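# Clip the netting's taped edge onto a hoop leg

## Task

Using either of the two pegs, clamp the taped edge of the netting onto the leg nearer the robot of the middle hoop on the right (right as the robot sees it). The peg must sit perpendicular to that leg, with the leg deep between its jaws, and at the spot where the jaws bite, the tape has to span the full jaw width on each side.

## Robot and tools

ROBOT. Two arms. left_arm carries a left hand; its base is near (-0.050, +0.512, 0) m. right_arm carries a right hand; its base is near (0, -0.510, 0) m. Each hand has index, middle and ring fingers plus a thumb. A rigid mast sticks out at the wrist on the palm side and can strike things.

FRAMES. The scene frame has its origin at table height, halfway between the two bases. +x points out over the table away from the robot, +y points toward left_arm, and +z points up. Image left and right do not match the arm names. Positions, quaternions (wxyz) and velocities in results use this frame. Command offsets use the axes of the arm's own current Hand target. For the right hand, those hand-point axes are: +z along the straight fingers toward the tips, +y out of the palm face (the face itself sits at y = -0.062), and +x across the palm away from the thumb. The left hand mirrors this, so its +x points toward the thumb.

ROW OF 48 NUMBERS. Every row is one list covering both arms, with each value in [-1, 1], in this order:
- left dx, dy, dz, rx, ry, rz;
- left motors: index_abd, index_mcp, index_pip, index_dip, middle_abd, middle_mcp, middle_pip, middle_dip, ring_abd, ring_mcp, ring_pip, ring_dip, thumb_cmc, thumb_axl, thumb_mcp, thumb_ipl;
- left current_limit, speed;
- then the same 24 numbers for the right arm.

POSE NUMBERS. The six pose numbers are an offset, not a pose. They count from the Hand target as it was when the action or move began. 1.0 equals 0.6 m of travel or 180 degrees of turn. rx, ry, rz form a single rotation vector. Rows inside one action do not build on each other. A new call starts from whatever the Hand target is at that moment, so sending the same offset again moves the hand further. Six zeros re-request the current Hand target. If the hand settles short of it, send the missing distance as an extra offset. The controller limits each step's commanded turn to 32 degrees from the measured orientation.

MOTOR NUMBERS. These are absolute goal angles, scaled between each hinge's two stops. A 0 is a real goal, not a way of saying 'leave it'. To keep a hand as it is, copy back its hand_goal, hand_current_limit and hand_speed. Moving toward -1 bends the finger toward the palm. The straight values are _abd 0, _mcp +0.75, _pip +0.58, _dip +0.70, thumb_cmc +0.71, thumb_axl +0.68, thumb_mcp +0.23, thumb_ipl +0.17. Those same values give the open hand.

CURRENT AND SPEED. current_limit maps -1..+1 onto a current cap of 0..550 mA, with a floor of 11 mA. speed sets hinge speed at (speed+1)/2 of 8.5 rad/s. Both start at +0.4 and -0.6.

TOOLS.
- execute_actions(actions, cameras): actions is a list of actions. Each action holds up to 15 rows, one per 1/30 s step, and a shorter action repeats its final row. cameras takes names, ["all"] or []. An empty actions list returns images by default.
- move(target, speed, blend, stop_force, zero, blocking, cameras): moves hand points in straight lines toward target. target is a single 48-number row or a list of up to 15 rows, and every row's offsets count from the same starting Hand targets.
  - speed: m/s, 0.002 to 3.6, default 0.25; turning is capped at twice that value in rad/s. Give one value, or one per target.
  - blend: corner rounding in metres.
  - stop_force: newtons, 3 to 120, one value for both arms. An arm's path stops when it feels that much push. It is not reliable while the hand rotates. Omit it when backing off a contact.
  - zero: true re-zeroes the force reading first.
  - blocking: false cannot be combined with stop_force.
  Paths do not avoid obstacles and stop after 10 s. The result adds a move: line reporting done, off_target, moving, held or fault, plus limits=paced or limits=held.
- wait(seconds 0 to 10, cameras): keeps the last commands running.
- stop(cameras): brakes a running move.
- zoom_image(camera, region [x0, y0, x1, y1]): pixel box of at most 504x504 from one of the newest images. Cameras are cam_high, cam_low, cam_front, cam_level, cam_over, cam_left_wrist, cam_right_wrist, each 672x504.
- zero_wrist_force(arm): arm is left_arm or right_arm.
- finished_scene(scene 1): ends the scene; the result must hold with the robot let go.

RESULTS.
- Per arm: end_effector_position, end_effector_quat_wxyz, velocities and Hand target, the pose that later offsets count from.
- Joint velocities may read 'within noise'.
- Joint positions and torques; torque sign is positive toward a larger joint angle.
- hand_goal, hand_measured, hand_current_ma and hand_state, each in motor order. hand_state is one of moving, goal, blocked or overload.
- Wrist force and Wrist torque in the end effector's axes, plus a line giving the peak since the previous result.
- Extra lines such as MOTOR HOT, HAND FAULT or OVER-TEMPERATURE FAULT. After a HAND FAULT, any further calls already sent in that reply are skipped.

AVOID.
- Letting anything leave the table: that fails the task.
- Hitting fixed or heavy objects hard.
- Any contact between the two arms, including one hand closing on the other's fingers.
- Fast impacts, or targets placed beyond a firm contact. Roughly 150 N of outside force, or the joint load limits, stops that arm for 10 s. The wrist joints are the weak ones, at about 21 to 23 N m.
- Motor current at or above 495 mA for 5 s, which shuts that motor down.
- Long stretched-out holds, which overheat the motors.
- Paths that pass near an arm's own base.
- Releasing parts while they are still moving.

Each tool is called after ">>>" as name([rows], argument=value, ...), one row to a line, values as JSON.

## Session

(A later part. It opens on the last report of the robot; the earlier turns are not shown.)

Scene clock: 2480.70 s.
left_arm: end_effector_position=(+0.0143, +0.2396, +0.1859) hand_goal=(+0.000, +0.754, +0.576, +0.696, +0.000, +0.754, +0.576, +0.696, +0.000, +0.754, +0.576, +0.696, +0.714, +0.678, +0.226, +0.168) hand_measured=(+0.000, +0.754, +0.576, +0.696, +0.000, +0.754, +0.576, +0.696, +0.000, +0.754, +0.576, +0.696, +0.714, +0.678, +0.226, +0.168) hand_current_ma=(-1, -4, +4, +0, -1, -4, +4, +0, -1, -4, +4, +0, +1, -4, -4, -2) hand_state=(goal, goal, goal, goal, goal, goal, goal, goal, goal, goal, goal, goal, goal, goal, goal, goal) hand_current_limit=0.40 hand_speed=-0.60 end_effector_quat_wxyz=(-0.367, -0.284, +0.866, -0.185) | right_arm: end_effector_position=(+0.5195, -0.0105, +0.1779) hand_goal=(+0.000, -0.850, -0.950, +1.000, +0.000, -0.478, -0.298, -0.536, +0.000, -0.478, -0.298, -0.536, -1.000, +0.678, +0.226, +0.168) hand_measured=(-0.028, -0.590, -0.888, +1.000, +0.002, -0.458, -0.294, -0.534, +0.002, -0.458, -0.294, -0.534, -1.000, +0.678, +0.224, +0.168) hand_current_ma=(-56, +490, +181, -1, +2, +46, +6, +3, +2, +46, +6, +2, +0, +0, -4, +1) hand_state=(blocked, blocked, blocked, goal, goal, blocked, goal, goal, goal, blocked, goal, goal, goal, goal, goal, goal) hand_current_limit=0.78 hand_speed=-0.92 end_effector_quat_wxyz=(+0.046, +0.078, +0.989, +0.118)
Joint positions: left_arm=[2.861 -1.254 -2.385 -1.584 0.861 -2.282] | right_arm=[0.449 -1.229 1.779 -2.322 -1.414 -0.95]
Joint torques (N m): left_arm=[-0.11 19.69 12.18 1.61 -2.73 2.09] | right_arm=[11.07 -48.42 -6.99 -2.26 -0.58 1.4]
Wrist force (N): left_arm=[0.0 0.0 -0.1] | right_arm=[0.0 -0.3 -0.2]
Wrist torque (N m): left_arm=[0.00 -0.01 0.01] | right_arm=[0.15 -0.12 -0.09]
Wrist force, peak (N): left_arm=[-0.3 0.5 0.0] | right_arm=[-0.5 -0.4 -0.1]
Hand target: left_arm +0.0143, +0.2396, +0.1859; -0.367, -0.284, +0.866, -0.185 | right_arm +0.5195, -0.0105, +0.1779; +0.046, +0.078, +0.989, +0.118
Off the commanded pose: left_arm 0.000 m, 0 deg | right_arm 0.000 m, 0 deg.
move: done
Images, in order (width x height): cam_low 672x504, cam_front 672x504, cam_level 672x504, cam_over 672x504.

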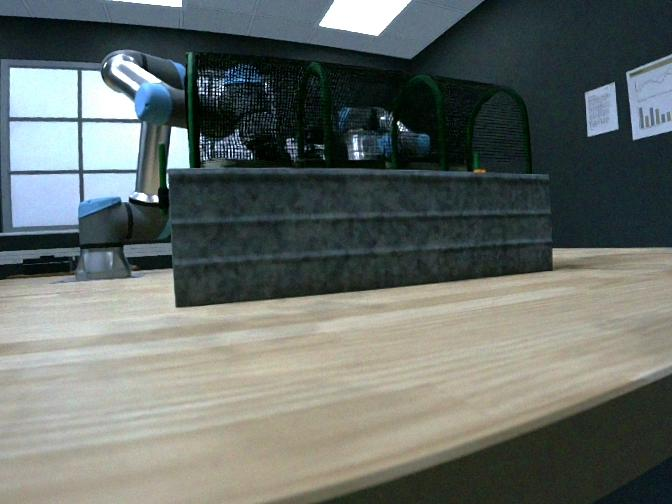

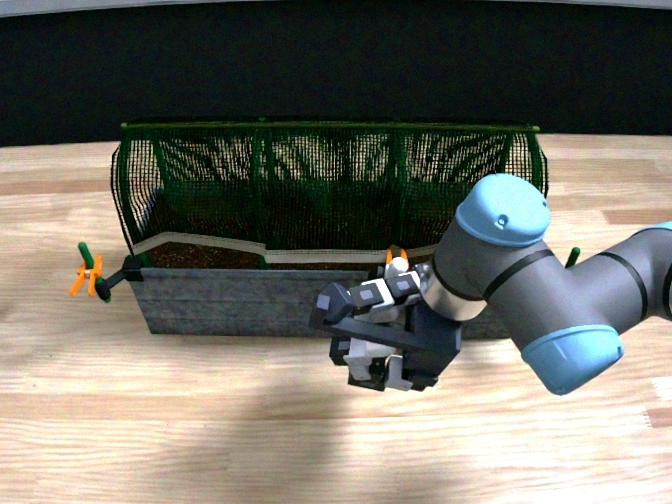

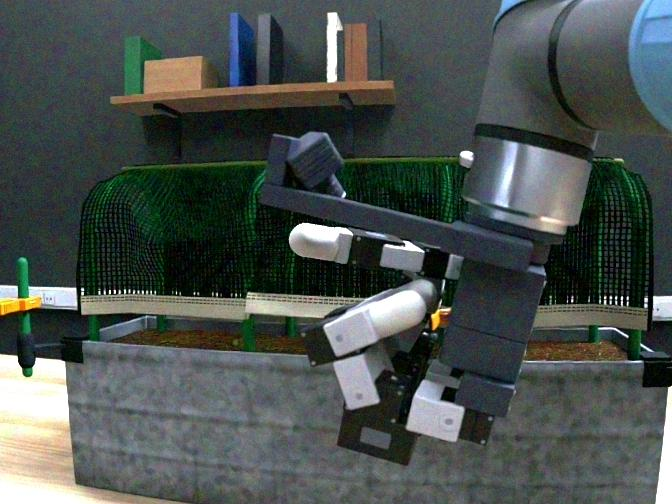

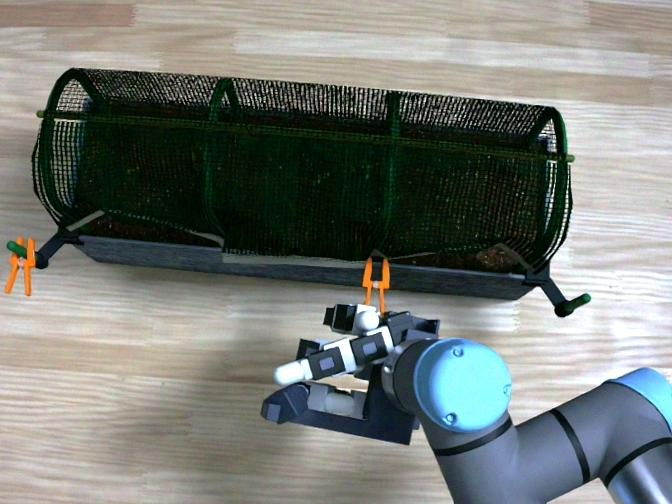

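>>> move([
  [0,0,0,0,0,0,0,0.754,0.576,0.696,0,0.754,0.576,0.696,0,0.754,0.576,0.696,0.714,0.678,0.226,0.168,0.4,-0.6,-0.013,0.0024,0.0016,0,0,0,0,-0.85,-0.95,1,0,-0.479,-0.299,-0.536,0,-0.479,-0.299,-0.536,-1,0.678,0.226,0.168,0.78,-0.92],
], speed=0.015, stop_force=5, cameras=["cam_over","cam_level","cam_front"])

>>> zoom_image(camera="cam_over", region=[345, 230, 415, 300])

>>> zoom_image(camera="cam_level", region=[420, 280, 480, 350])

>>> zoom_image(camera="cam_front", region=[370, 225, 420, 275])

Scene clock: 2535.27 s.
left_arm: end_effector_position=(+0.0143, +0.2396, +0.1859) hand_goal=(+0.000, +0.754, +0.576, +0.696, +0.000, +0.754, +0.576, +0.696, +0.000, +0.754, +0.576, +0.696, +0.714, +0.678, +0.226, +0.168) hand_measured=(+0.000, +0.754, +0.576, +0.696, +0.000, +0.754, +0.576, +0.696, +0.000, +0.754, +0.576, +0.696, +0.714, +0.678, +0.226, +0.168) hand_current_ma=(-1, -4, +4, +0, -1, -4, +4, +0, -1, -4, +4, +0, +1, -4, -4, -2) hand_state=(goal, goal, goal, goal, goal, goal, goal, goal, goal, goal, goal, goal, goal, goal, goal, goal) hand_current_limit=0.40 hand_speed=-0.60 end_effector_quat_wxyz=(-0.367, -0.284, +0.866, -0.185) | right_arm: end_effector_position=(+0.5274, -0.0102, +0.1779) hand_goal=(+0.000, -0.850, -0.950, +1.000, +0.000, -0.478, -0.298, -0.536, +0.000, -0.478, -0.298, -0.536, -1.000, +0.678, +0.226, +0.168) hand_measured=(-0.028, -0.590, -0.888, +1.000, +0.002, -0.458, -0.294, -0.534, +0.002, -0.458, -0.294, -0.534, -1.000, +0.678, +0.224, +0.168) hand_current_ma=(-56, +489, +181, -1, +2, +46, +6, +3, +2, +46, +6, +2, +0, +0, -4, +1) hand_state=(blocked, blocked, blocked, goal, goal, blocked, goal, goal, goal, blocked, goal, goal, goal, goal, goal, goal) hand_current_limit=0.78 hand_speed=-0.92 end_effector_quat_wxyz=(+0.046, +0.078, +0.989, +0.118)
Joint positions: left_arm=[2.861 -1.254 -2.385 -1.584 0.861 -2.282] | right_arm=[0.443 -1.215 1.759 -2.315 -1.413 -0.955]
Joint torques (N m): left_arm=[-0.43 19.46 12.88 1.76 -2.72 2.01] | right_arm=[11.15 -48.02 -7.82 -4.29 0.02 1.25]
Wrist force (N): left_arm=[-0.1 0.1 -0.3] | right_arm=[0.1 -0.2 0.0]
Wrist torque (N m): left_arm=[0.03 0.00 -0.01] | right_arm=[0.15 -0.12 -0.09]
Wrist force, peak (N): left_arm=[-0.4 0.5 -0.2] | right_arm=[-0.1 -0.3 -0.5]
Hand target: left_arm +0.0143, +0.2396, +0.1859; -0.367, -0.284, +0.866, -0.185 | right_arm +0.5274, -0.0102, +0.1779; +0.046, +0.078, +0.989, +0.118
Off the commanded pose: left_arm 0.000 m, 0 deg | right_arm 0.000 m, 0 deg.
move: done
Images, in order (width x height): cam_front 672x504, cam_level 672x504, cam_over 672x504.

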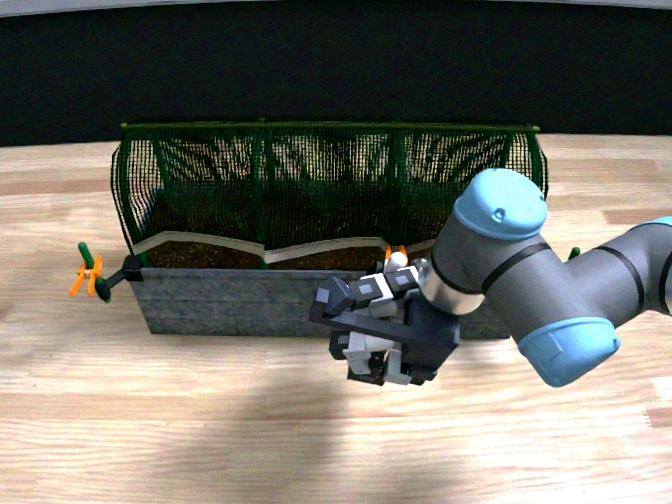

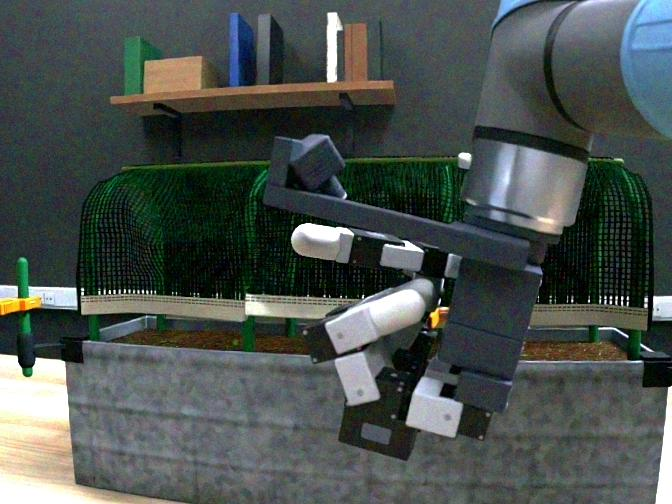

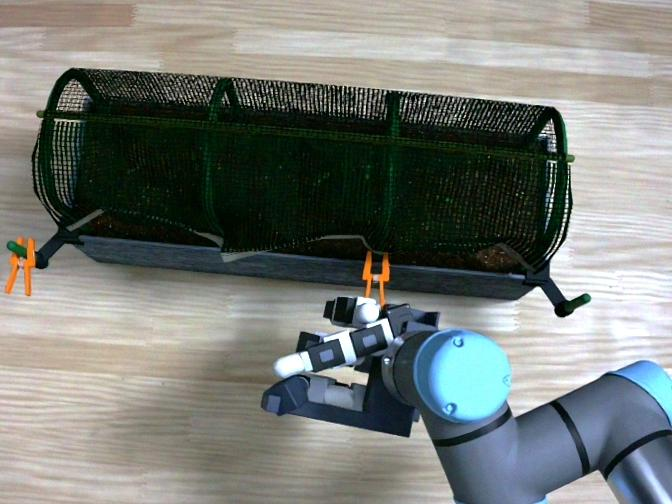

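Scaled by 7.200 from the camera's 672x504 image, which has a finer 960x720 frame.

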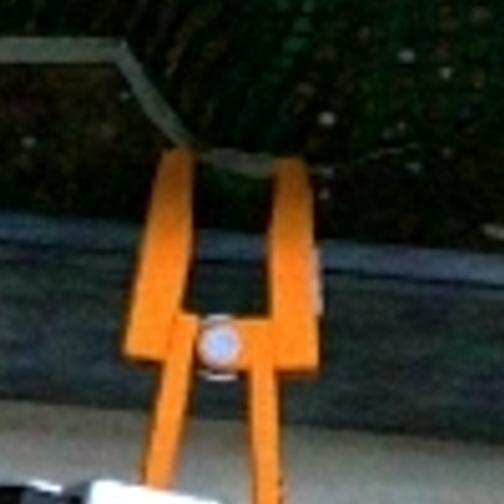

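Scaled by 7.200 from the camera's 672x504 image, which has a finer 960x720 frame.

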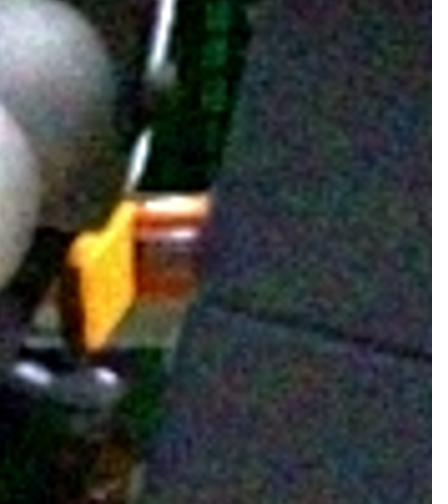

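Scaled by 10.080 from the camera's 672x504 image, which has a finer 960x720 frame.

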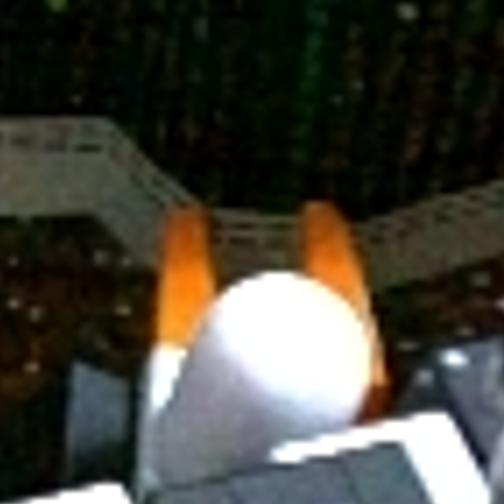

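>>> move([
  [0,0,0,0,0,0,0,0.754,0.576,0.696,0,0.754,0.576,0.696,0,0.754,0.576,0.696,0.714,0.678,0.226,0.168,0.4,-0.6,-0.0133,0.0008,0.0012,0,0,0,0,-0.85,-0.95,1,0,-0.479,-0.299,-0.536,0,-0.479,-0.299,-0.536,-1,0.678,0.226,0.168,0.78,-0.92],
], speed=0.01, stop_force=6, cameras=["cam_over","cam_level","cam_front"])

>>> zoom_image(camera="cam_over", region=[345, 230, 415, 300])

>>> zoom_image(camera="cam_level", region=[420, 280, 480, 350])

>>> zoom_image(camera="cam_front", region=[370, 225, 420, 275])

Scene clock: 2578.20 s.
left_arm: end_effector_position=(+0.0143, +0.2396, +0.1859) hand_goal=(+0.000, +0.754, +0.576, +0.696, +0.000, +0.754, +0.576, +0.696, +0.000, +0.754, +0.576, +0.696, +0.714, +0.678, +0.226, +0.168) hand_measured=(+0.000, +0.754, +0.576, +0.696, +0.000, +0.754, +0.576, +0.696, +0.000, +0.754, +0.576, +0.696, +0.714, +0.678, +0.226, +0.168) hand_current_ma=(-1, -4, +4, +0, -1, -4, +4, +0, -1, -4, +4, +0, +1, -4, -4, -2) hand_state=(goal, goal, goal, goal, goal, goal, goal, goal, goal, goal, goal, goal, goal, goal, goal, goal) hand_current_limit=0.40 hand_speed=-0.60 end_effector_quat_wxyz=(-0.367, -0.284, +0.866, -0.185) | right_arm: end_effector_position=(+0.5354, -0.0109, +0.1779) hand_goal=(+0.000, -0.850, -0.950, +1.000, +0.000, -0.478, -0.298, -0.536, +0.000, -0.478, -0.298, -0.536, -1.000, +0.678, +0.226, +0.168) hand_measured=(-0.028, -0.590, -0.890, +1.000, +0.002, -0.458, -0.294, -0.534, +0.002, -0.458, -0.294, -0.534, -1.000, +0.678, +0.224, +0.168) hand_current_ma=(-56, +490, +174, +0, +2, +46, +6, +3, +2, +46, +6, +2, +0, +0, -4, +1) hand_state=(blocked, blocked, blocked, goal, goal, blocked, goal, goal, goal, blocked, goal, goal, goal, goal, goal, goal) hand_current_limit=0.78 hand_speed=-0.92 end_effector_quat_wxyz=(+0.046, +0.078, +0.989, +0.118)
Joint positions: left_arm=[2.861 -1.254 -2.385 -1.584 0.861 -2.282] | right_arm=[0.436 -1.203 1.741 -2.308 -1.411 -0.962]
Joint torques (N m): left_arm=[-0.63 18.44 13.25 1.83 -2.84 1.86] | right_arm=[10.28 -49.36 -7.97 -4.36 0.68 1.07]
Wrist force (N): left_arm=[0.1 0.1 -0.2] | right_arm=[0.4 -1.3 -0.6]
Wrist torque (N m): left_arm=[0.02 -0.01 0.00] | right_arm=[0.10 -0.16 0.00]
Wrist force, peak (N): left_arm=[-0.1 0.0 -0.5] | right_arm=[0.4 -1.8 -0.3]
Hand target: left_arm +0.0143, +0.2396, +0.1859; -0.367, -0.284, +0.866, -0.185 | right_arm +0.5354, -0.0109, +0.1779; +0.046, +0.078, +0.989, +0.118
Off the commanded pose: left_arm 0.000 m, 0 deg | right_arm 0.000 m, 0 deg.
move: done
Images, in order (width x height): cam_front 672x504, cam_level 672x504, cam_over 672x504.

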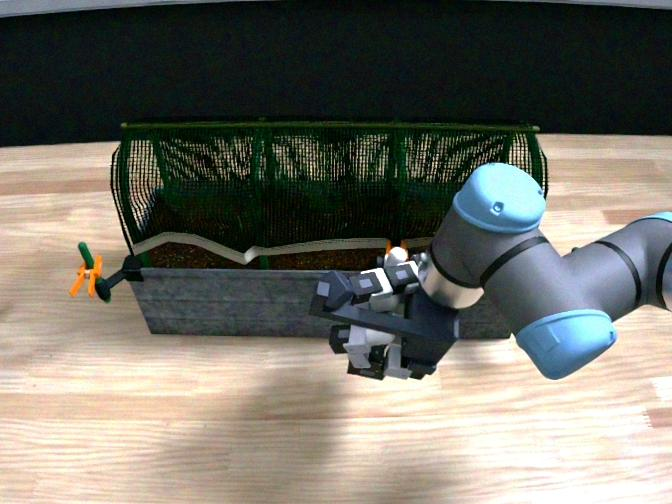

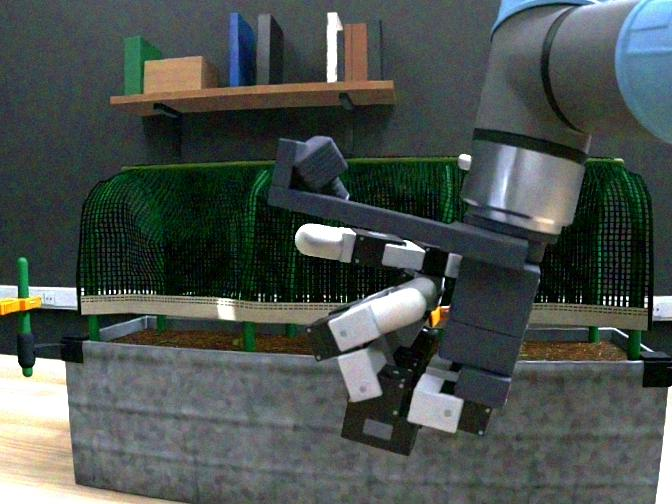

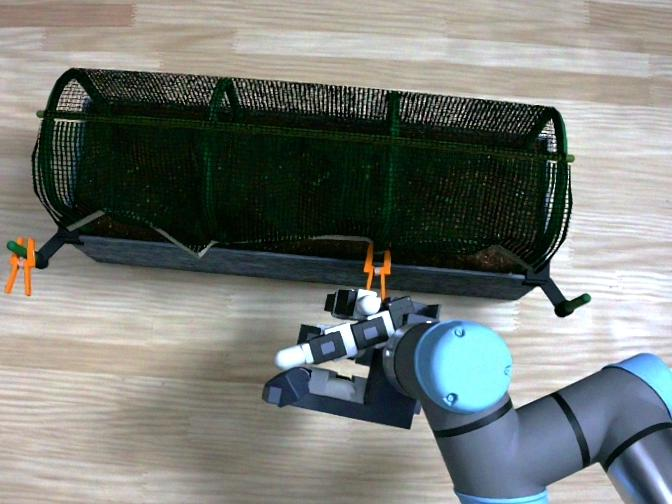

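Scaled by 7.200 from the camera's 672x504 image, which has a finer 960x720 frame.

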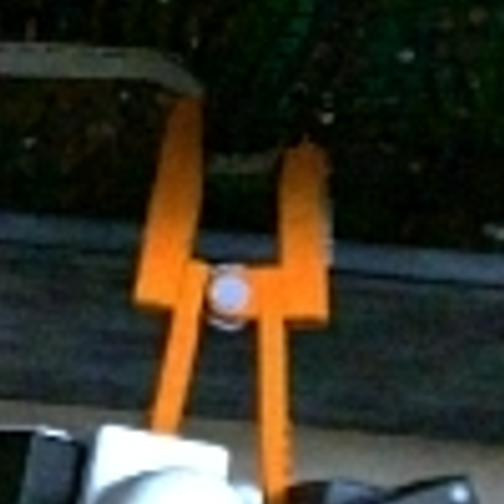

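Scaled by 7.200 from the camera's 672x504 image, which has a finer 960x720 frame.

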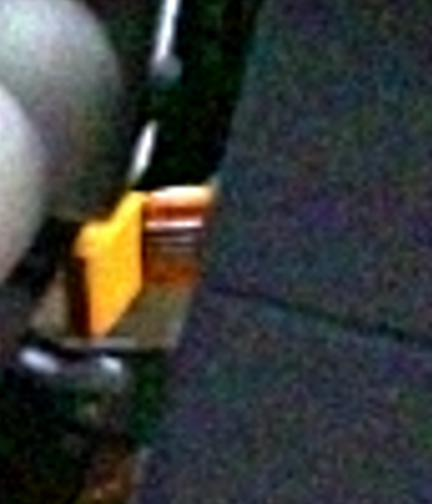

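Scaled by 10.080 from the camera's 672x504 image, which has a finer 960x720 frame.

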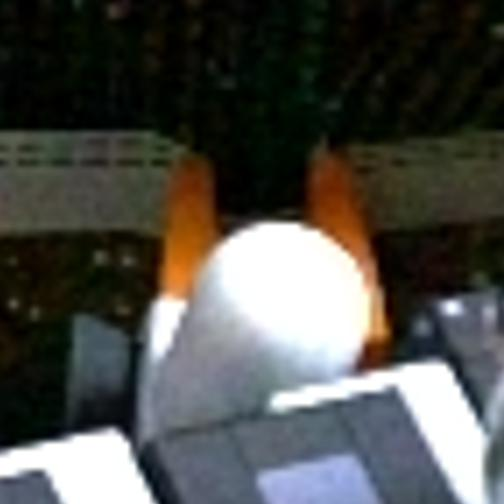

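>>> execute_actions(actions=[], cameras=["cam_low","cam_over","cam_level","cam_front","cam_high"])

>>> zoom_image(camera="cam_low", region=[275, 140, 325, 175])

>>> zoom_image(camera="cam_over", region=[360, 230, 395, 265])

>>> zoom_image(camera="cam_high", region=[290, 280, 370, 360])

>>> zoom_image(camera="cam_level", region=[425, 295, 465, 345])

Scene clock: 2603.20 s.
left_arm: end_effector_position=(+0.0143, +0.2396, +0.1859) hand_goal=(+0.000, +0.754, +0.576, +0.696, +0.000, +0.754, +0.576, +0.696, +0.000, +0.754, +0.576, +0.696, +0.714, +0.678, +0.226, +0.168) hand_measured=(+0.000, +0.754, +0.576, +0.696, +0.000, +0.754, +0.576, +0.696, +0.000, +0.754, +0.576, +0.696, +0.714, +0.678, +0.226, +0.168) hand_current_ma=(-1, -4, +4, +0, -1, -4, +4, +0, -1, -4, +4, +0, +1, -4, -4, -2) hand_state=(goal, goal, goal, goal, goal, goal, goal, goal, goal, goal, goal, goal, goal, goal, goal, goal) hand_current_limit=0.40 hand_speed=-0.60 end_effector_quat_wxyz=(-0.367, -0.284, +0.866, -0.185) | right_arm: end_effector_position=(+0.5354, -0.0109, +0.1779) hand_goal=(+0.000, -0.850, -0.950, +1.000, +0.000, -0.478, -0.298, -0.536, +0.000, -0.478, -0.298, -0.536, -1.000, +0.678, +0.226, +0.168) hand_measured=(-0.028, -0.590, -0.890, +1.000, +0.002, -0.458, -0.294, -0.534, +0.002, -0.458, -0.294, -0.534, -1.000, +0.678, +0.224, +0.168) hand_current_ma=(-56, +490, +174, +0, +2, +46, +6, +3, +2, +46, +6, +2, +0, +0, -4, +1) hand_state=(blocked, blocked, blocked, goal, goal, blocked, goal, goal, goal, blocked, goal, goal, goal, goal, goal, goal) hand_current_limit=0.78 hand_speed=-0.92 end_effector_quat_wxyz=(+0.046, +0.078, +0.989, +0.118)
Joint positions: left_arm=[2.861 -1.254 -2.385 -1.584 0.861 -2.282] | right_arm=[0.436 -1.203 1.741 -2.308 -1.411 -0.962]
Joint velocities: within noise
Joint torques (N m): left_arm=[-0.47 19.98 12.44 1.84 -2.67 1.98] | right_arm=[11.19 -47.66 -9.09 -4.69 0.05 1.23]
Wrist force (N): left_arm=[0.1 0.2 -0.2] | right_arm=[0.4 -1.6 -0.5]
Wrist torque (N m): left_arm=[0.03 -0.01 0.00] | right_arm=[0.10 -0.15 0.00]
Wrist force, peak (N): left_arm=[-0.3 -0.1 -0.5] | right_arm=[0.3 -1.8 -0.2]
Hand target: left_arm +0.0143, +0.2396, +0.1859; -0.367, -0.284, +0.866, -0.185 | right_arm +0.5354, -0.0109, +0.1779; +0.046, +0.078, +0.989, +0.118
Off the commanded pose: left_arm 0.000 m, 0 deg | right_arm 0.000 m, 0 deg.
Images, in order (width x height): cam_high 672x504, cam_low 672x504, cam_front 672x504, cam_level 672x504, cam_over 672x504.

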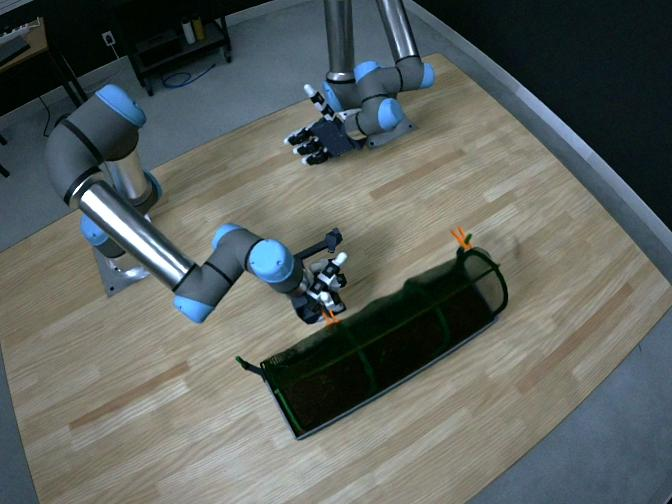

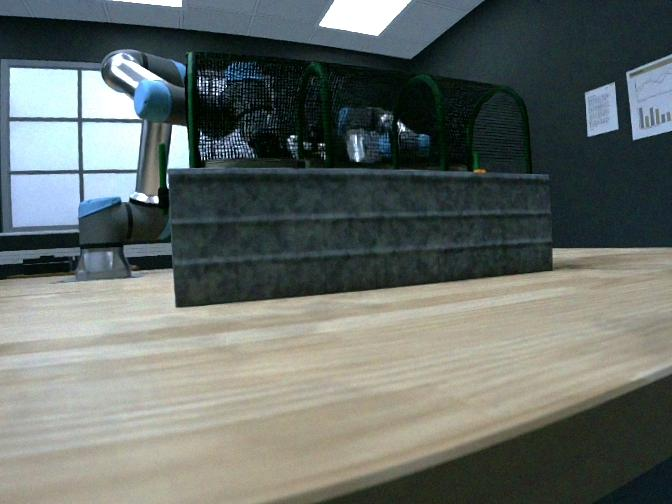

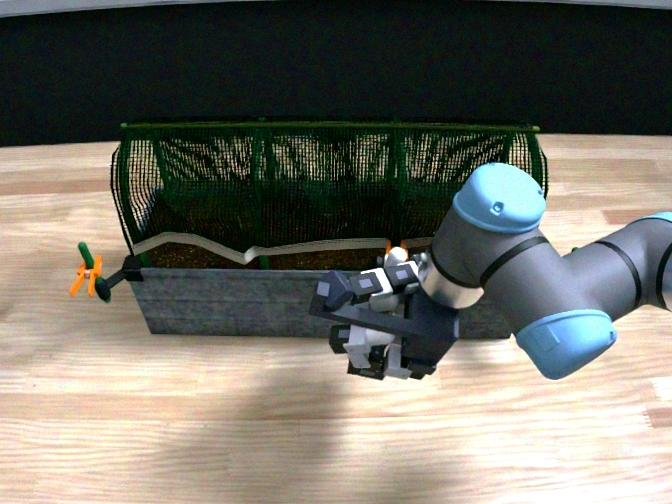

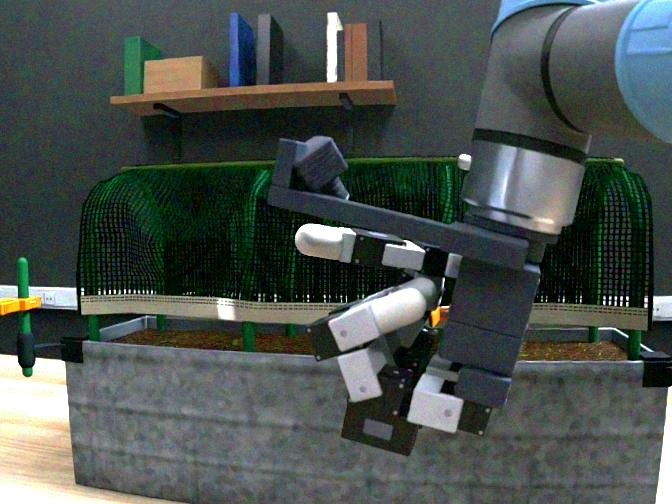

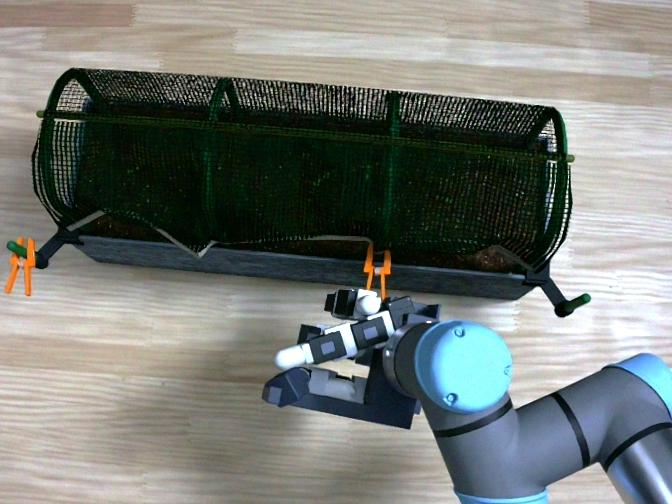

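Scaled by 10.080 from the camera's 672x504 image, which has a finer 960x720 frame.

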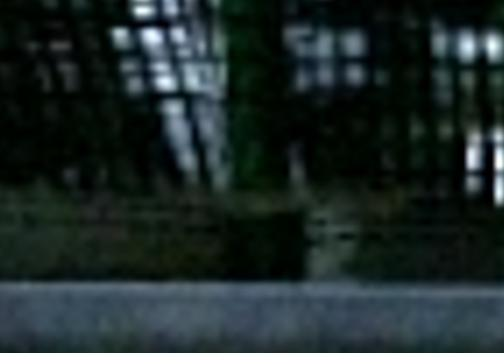

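Scaled by 14.400 from the camera's 672x504 image, which has a finer 960x720 frame.

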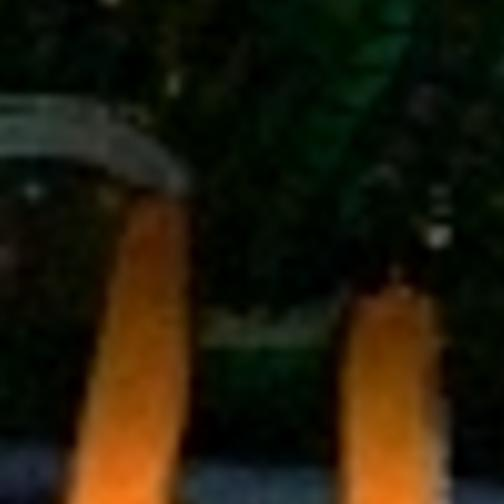

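Scaled by 6.300 from the camera's 672x504 image, which has a finer 960x720 frame.

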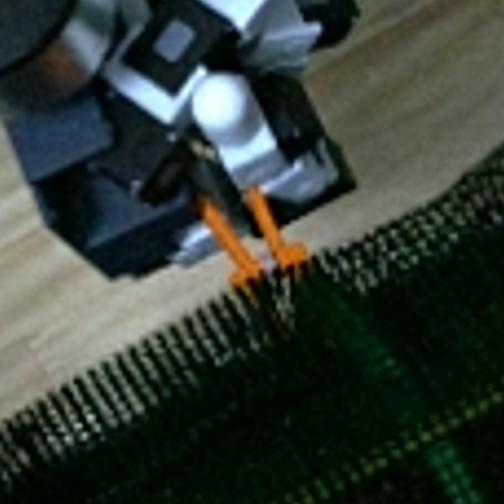

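Scaled by 10.080 from the camera's 672x504 image, which has a finer 960x720 frame.

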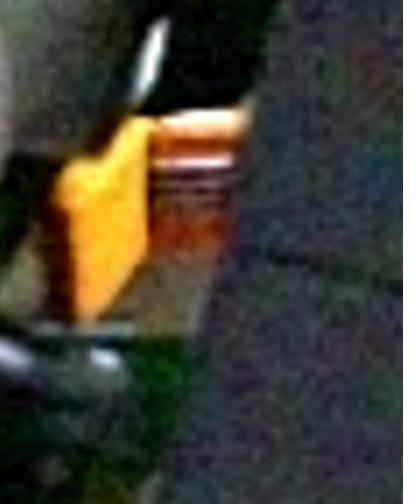

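>>> wait(seconds=0.1, cameras=["cam_over", "cam_front", "cam_level", "cam_low"])

>>> zoom_image(camera="cam_over", region=[345, 230, 415, 300])

>>> zoom_image(camera="cam_front", region=[370, 215, 440, 285])

>>> zoom_image(camera="cam_level", region=[415, 285, 475, 345])

Scene clock: 2627.33 s.
left_arm: end_effector_position=(+0.0143, +0.2396, +0.1859) hand_goal=(+0.000, +0.754, +0.576, +0.696, +0.000, +0.754, +0.576, +0.696, +0.000, +0.754, +0.576, +0.696, +0.714, +0.678, +0.226, +0.168) hand_measured=(+0.000, +0.754, +0.576, +0.696, +0.000, +0.754, +0.576, +0.696, +0.000, +0.754, +0.576, +0.696, +0.714, +0.678, +0.226, +0.168) hand_current_ma=(-1, -4, +4, +0, -1, -4, +4, +0, -1, -4, +4, +0, +1, -4, -4, -2) hand_state=(goal, goal, goal, goal, goal, goal, goal, goal, goal, goal, goal, goal, goal, goal, goal, goal) hand_current_limit=0.40 hand_speed=-0.60 end_effector_quat_wxyz=(-0.367, -0.284, +0.866, -0.185) | right_arm: end_effector_position=(+0.5354, -0.0109, +0.1779) hand_goal=(+0.000, -0.850, -0.950, +1.000, +0.000, -0.478, -0.298, -0.536, +0.000, -0.478, -0.298, -0.536, -1.000, +0.678, +0.226, +0.168) hand_measured=(-0.028, -0.590, -0.890, +1.000, +0.002, -0.458, -0.294, -0.534, +0.002, -0.458, -0.294, -0.534, -1.000, +0.678, +0.224, +0.168) hand_current_ma=(-56, +490, +174, +0, +2, +46, +6, +3, +2, +46, +6, +2, +0, +0, -4, +1) hand_state=(blocked, blocked, blocked, goal, goal, blocked, goal, goal, goal, blocked, goal, goal, goal, goal, goal, goal) hand_current_limit=0.78 hand_speed=-0.92 end_effector_quat_wxyz=(+0.046, +0.078, +0.989, +0.118)
Joint positions: left_arm=[2.861 -1.254 -2.385 -1.584 0.861 -2.282] | right_arm=[0.436 -1.203 1.741 -2.308 -1.411 -0.962]
Joint torques (N m): left_arm=[-0.64 19.99 12.89 1.85 -2.71 1.66] | right_arm=[10.44 -48.21 -7.47 -4.43 -0.01 1.4]
Wrist force (N): left_arm=[-0.2 0.1 -0.2] | right_arm=[0.3 -1.2 -0.5]
Wrist torque (N m): left_arm=[0.03 0.02 -0.02] | right_arm=[0.12 -0.14 0.00]
Wrist force, peak (N): left_arm=[0.0 0.4 -0.3] | right_arm=[0.4 -1.8 -0.1]
Hand target: left_arm +0.0143, +0.2396, +0.1859; -0.367, -0.284, +0.866, -0.185 | right_arm +0.5354, -0.0109, +0.1779; +0.046, +0.078, +0.989, +0.118
Off the commanded pose: left_arm 0.000 m, 0 deg | right_arm 0.000 m, 0 deg.
wait: 0.10 s; at rest from the start
Images, in order (width x height): cam_low 672x504, cam_front 672x504, cam_level 672x504, cam_over 672x504.

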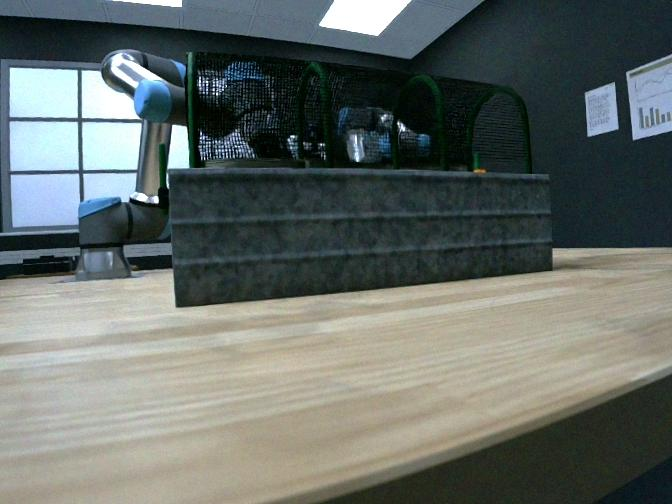

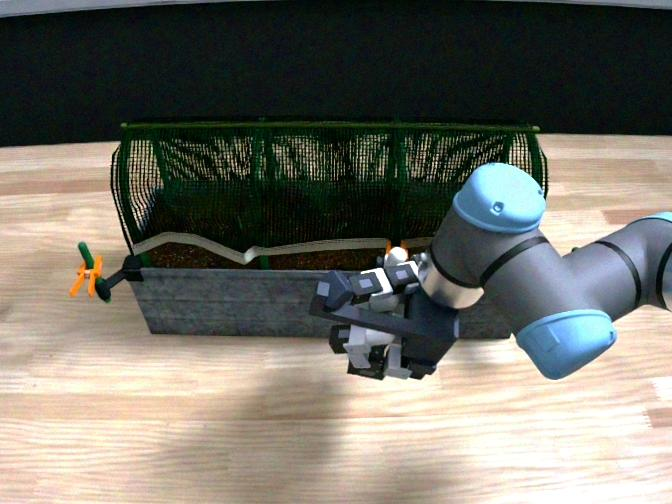

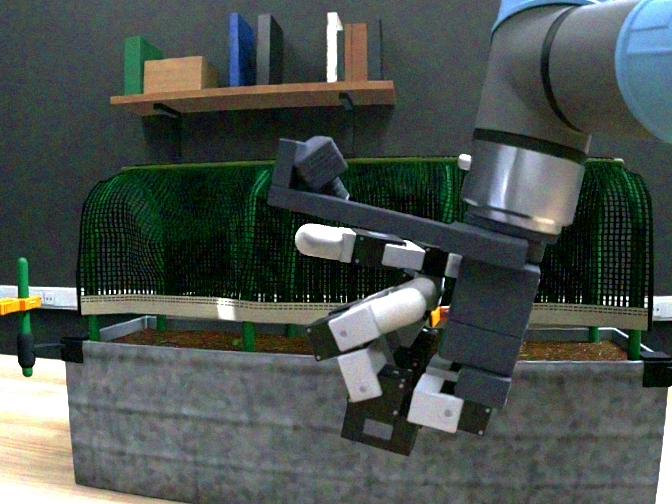

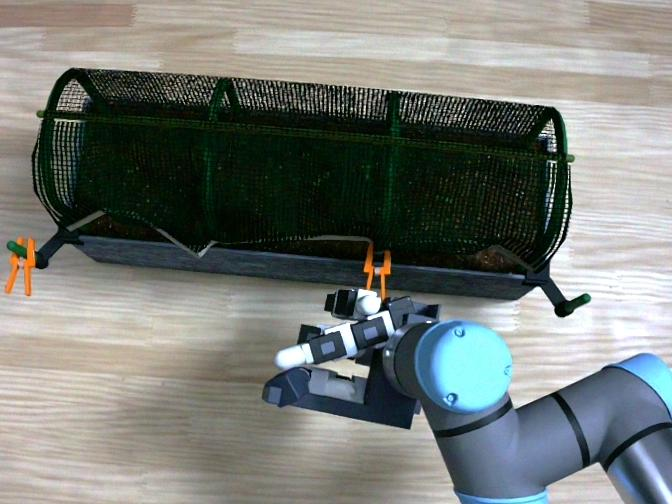

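Scaled by 7.200 from the camera's 672x504 image, which has a finer 960x720 frame.

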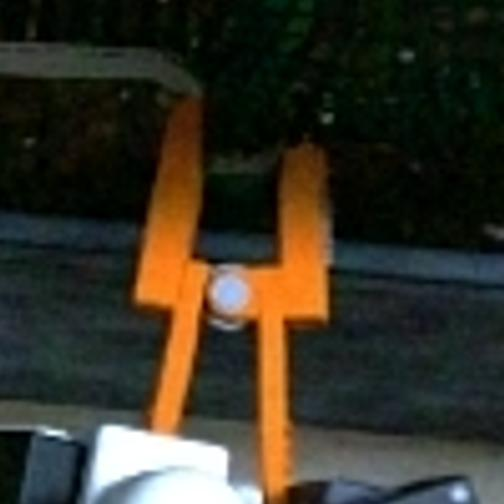

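Scaled by 7.200 from the camera's 672x504 image, which has a finer 960x720 frame.

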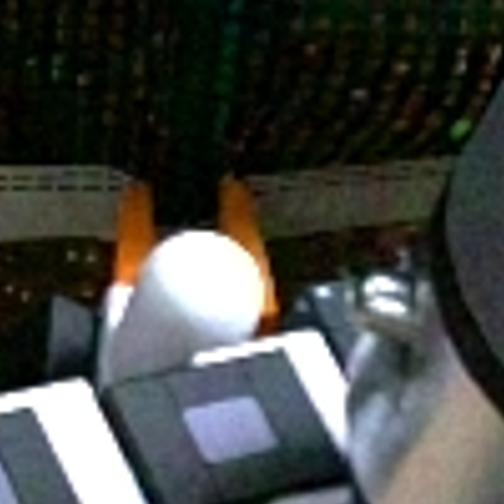

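Scaled by 8.400 from the camera's 672x504 image, which has a finer 960x720 frame.

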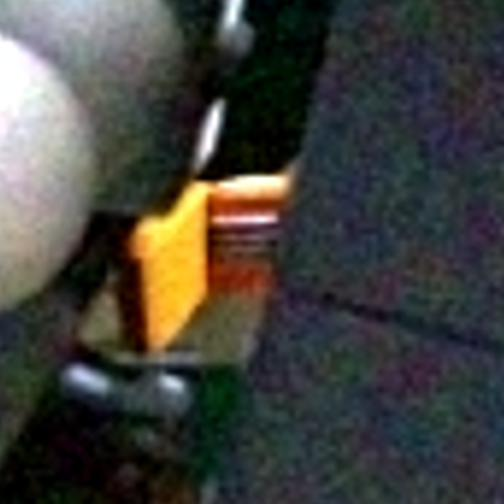

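>>> zoom_image(camera="cam_level", region=[425, 295, 465, 335])

>>> zoom_image(camera="cam_front", region=[375, 232, 415, 272])

>>> zoom_image(camera="cam_level", region=[300, 270, 660, 370])

>>> zoom_image(camera="cam_low", region=[280, 140, 340, 180])

Scaled by 12.600 from the camera's 672x504 image, which has a finer 960x720 frame.

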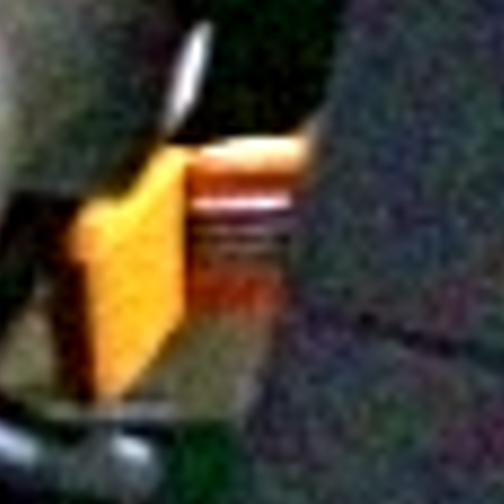

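Scaled by 12.600 from the camera's 672x504 image, which has a finer 960x720 frame.

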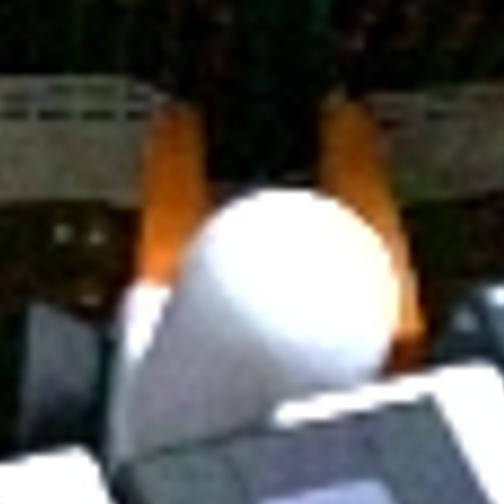

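Scaled by 1.400 from the camera's 672x504 image, which has a finer 960x720 frame.

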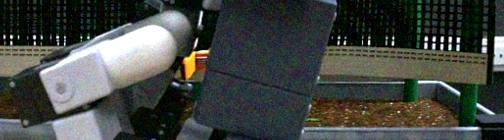

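Scaled by 8.400 from the camera's 672x504 image, which has a finer 960x720 frame.

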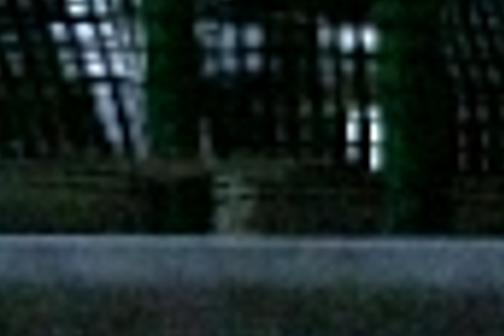

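>>> zoom_image(camera="cam_over", region=[362, 230, 402, 270])

>>> zoom_image(camera="cam_over", region=[330, 215, 530, 295])

Scaled by 12.600 from the camera's 672x504 image, which has a finer 960x720 frame.

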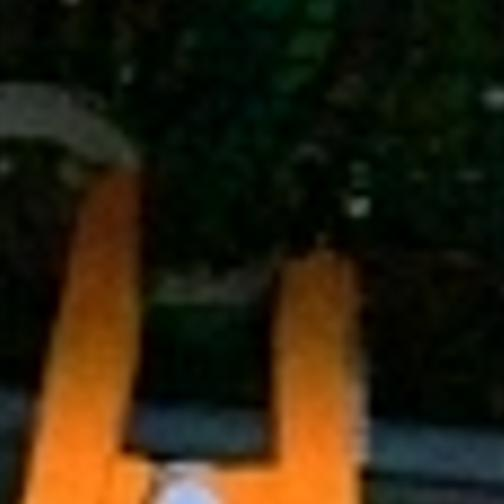

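Scaled by 2.520 from the camera's 672x504 image, which has a finer 960x720 frame.

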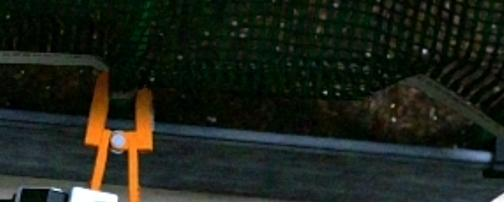

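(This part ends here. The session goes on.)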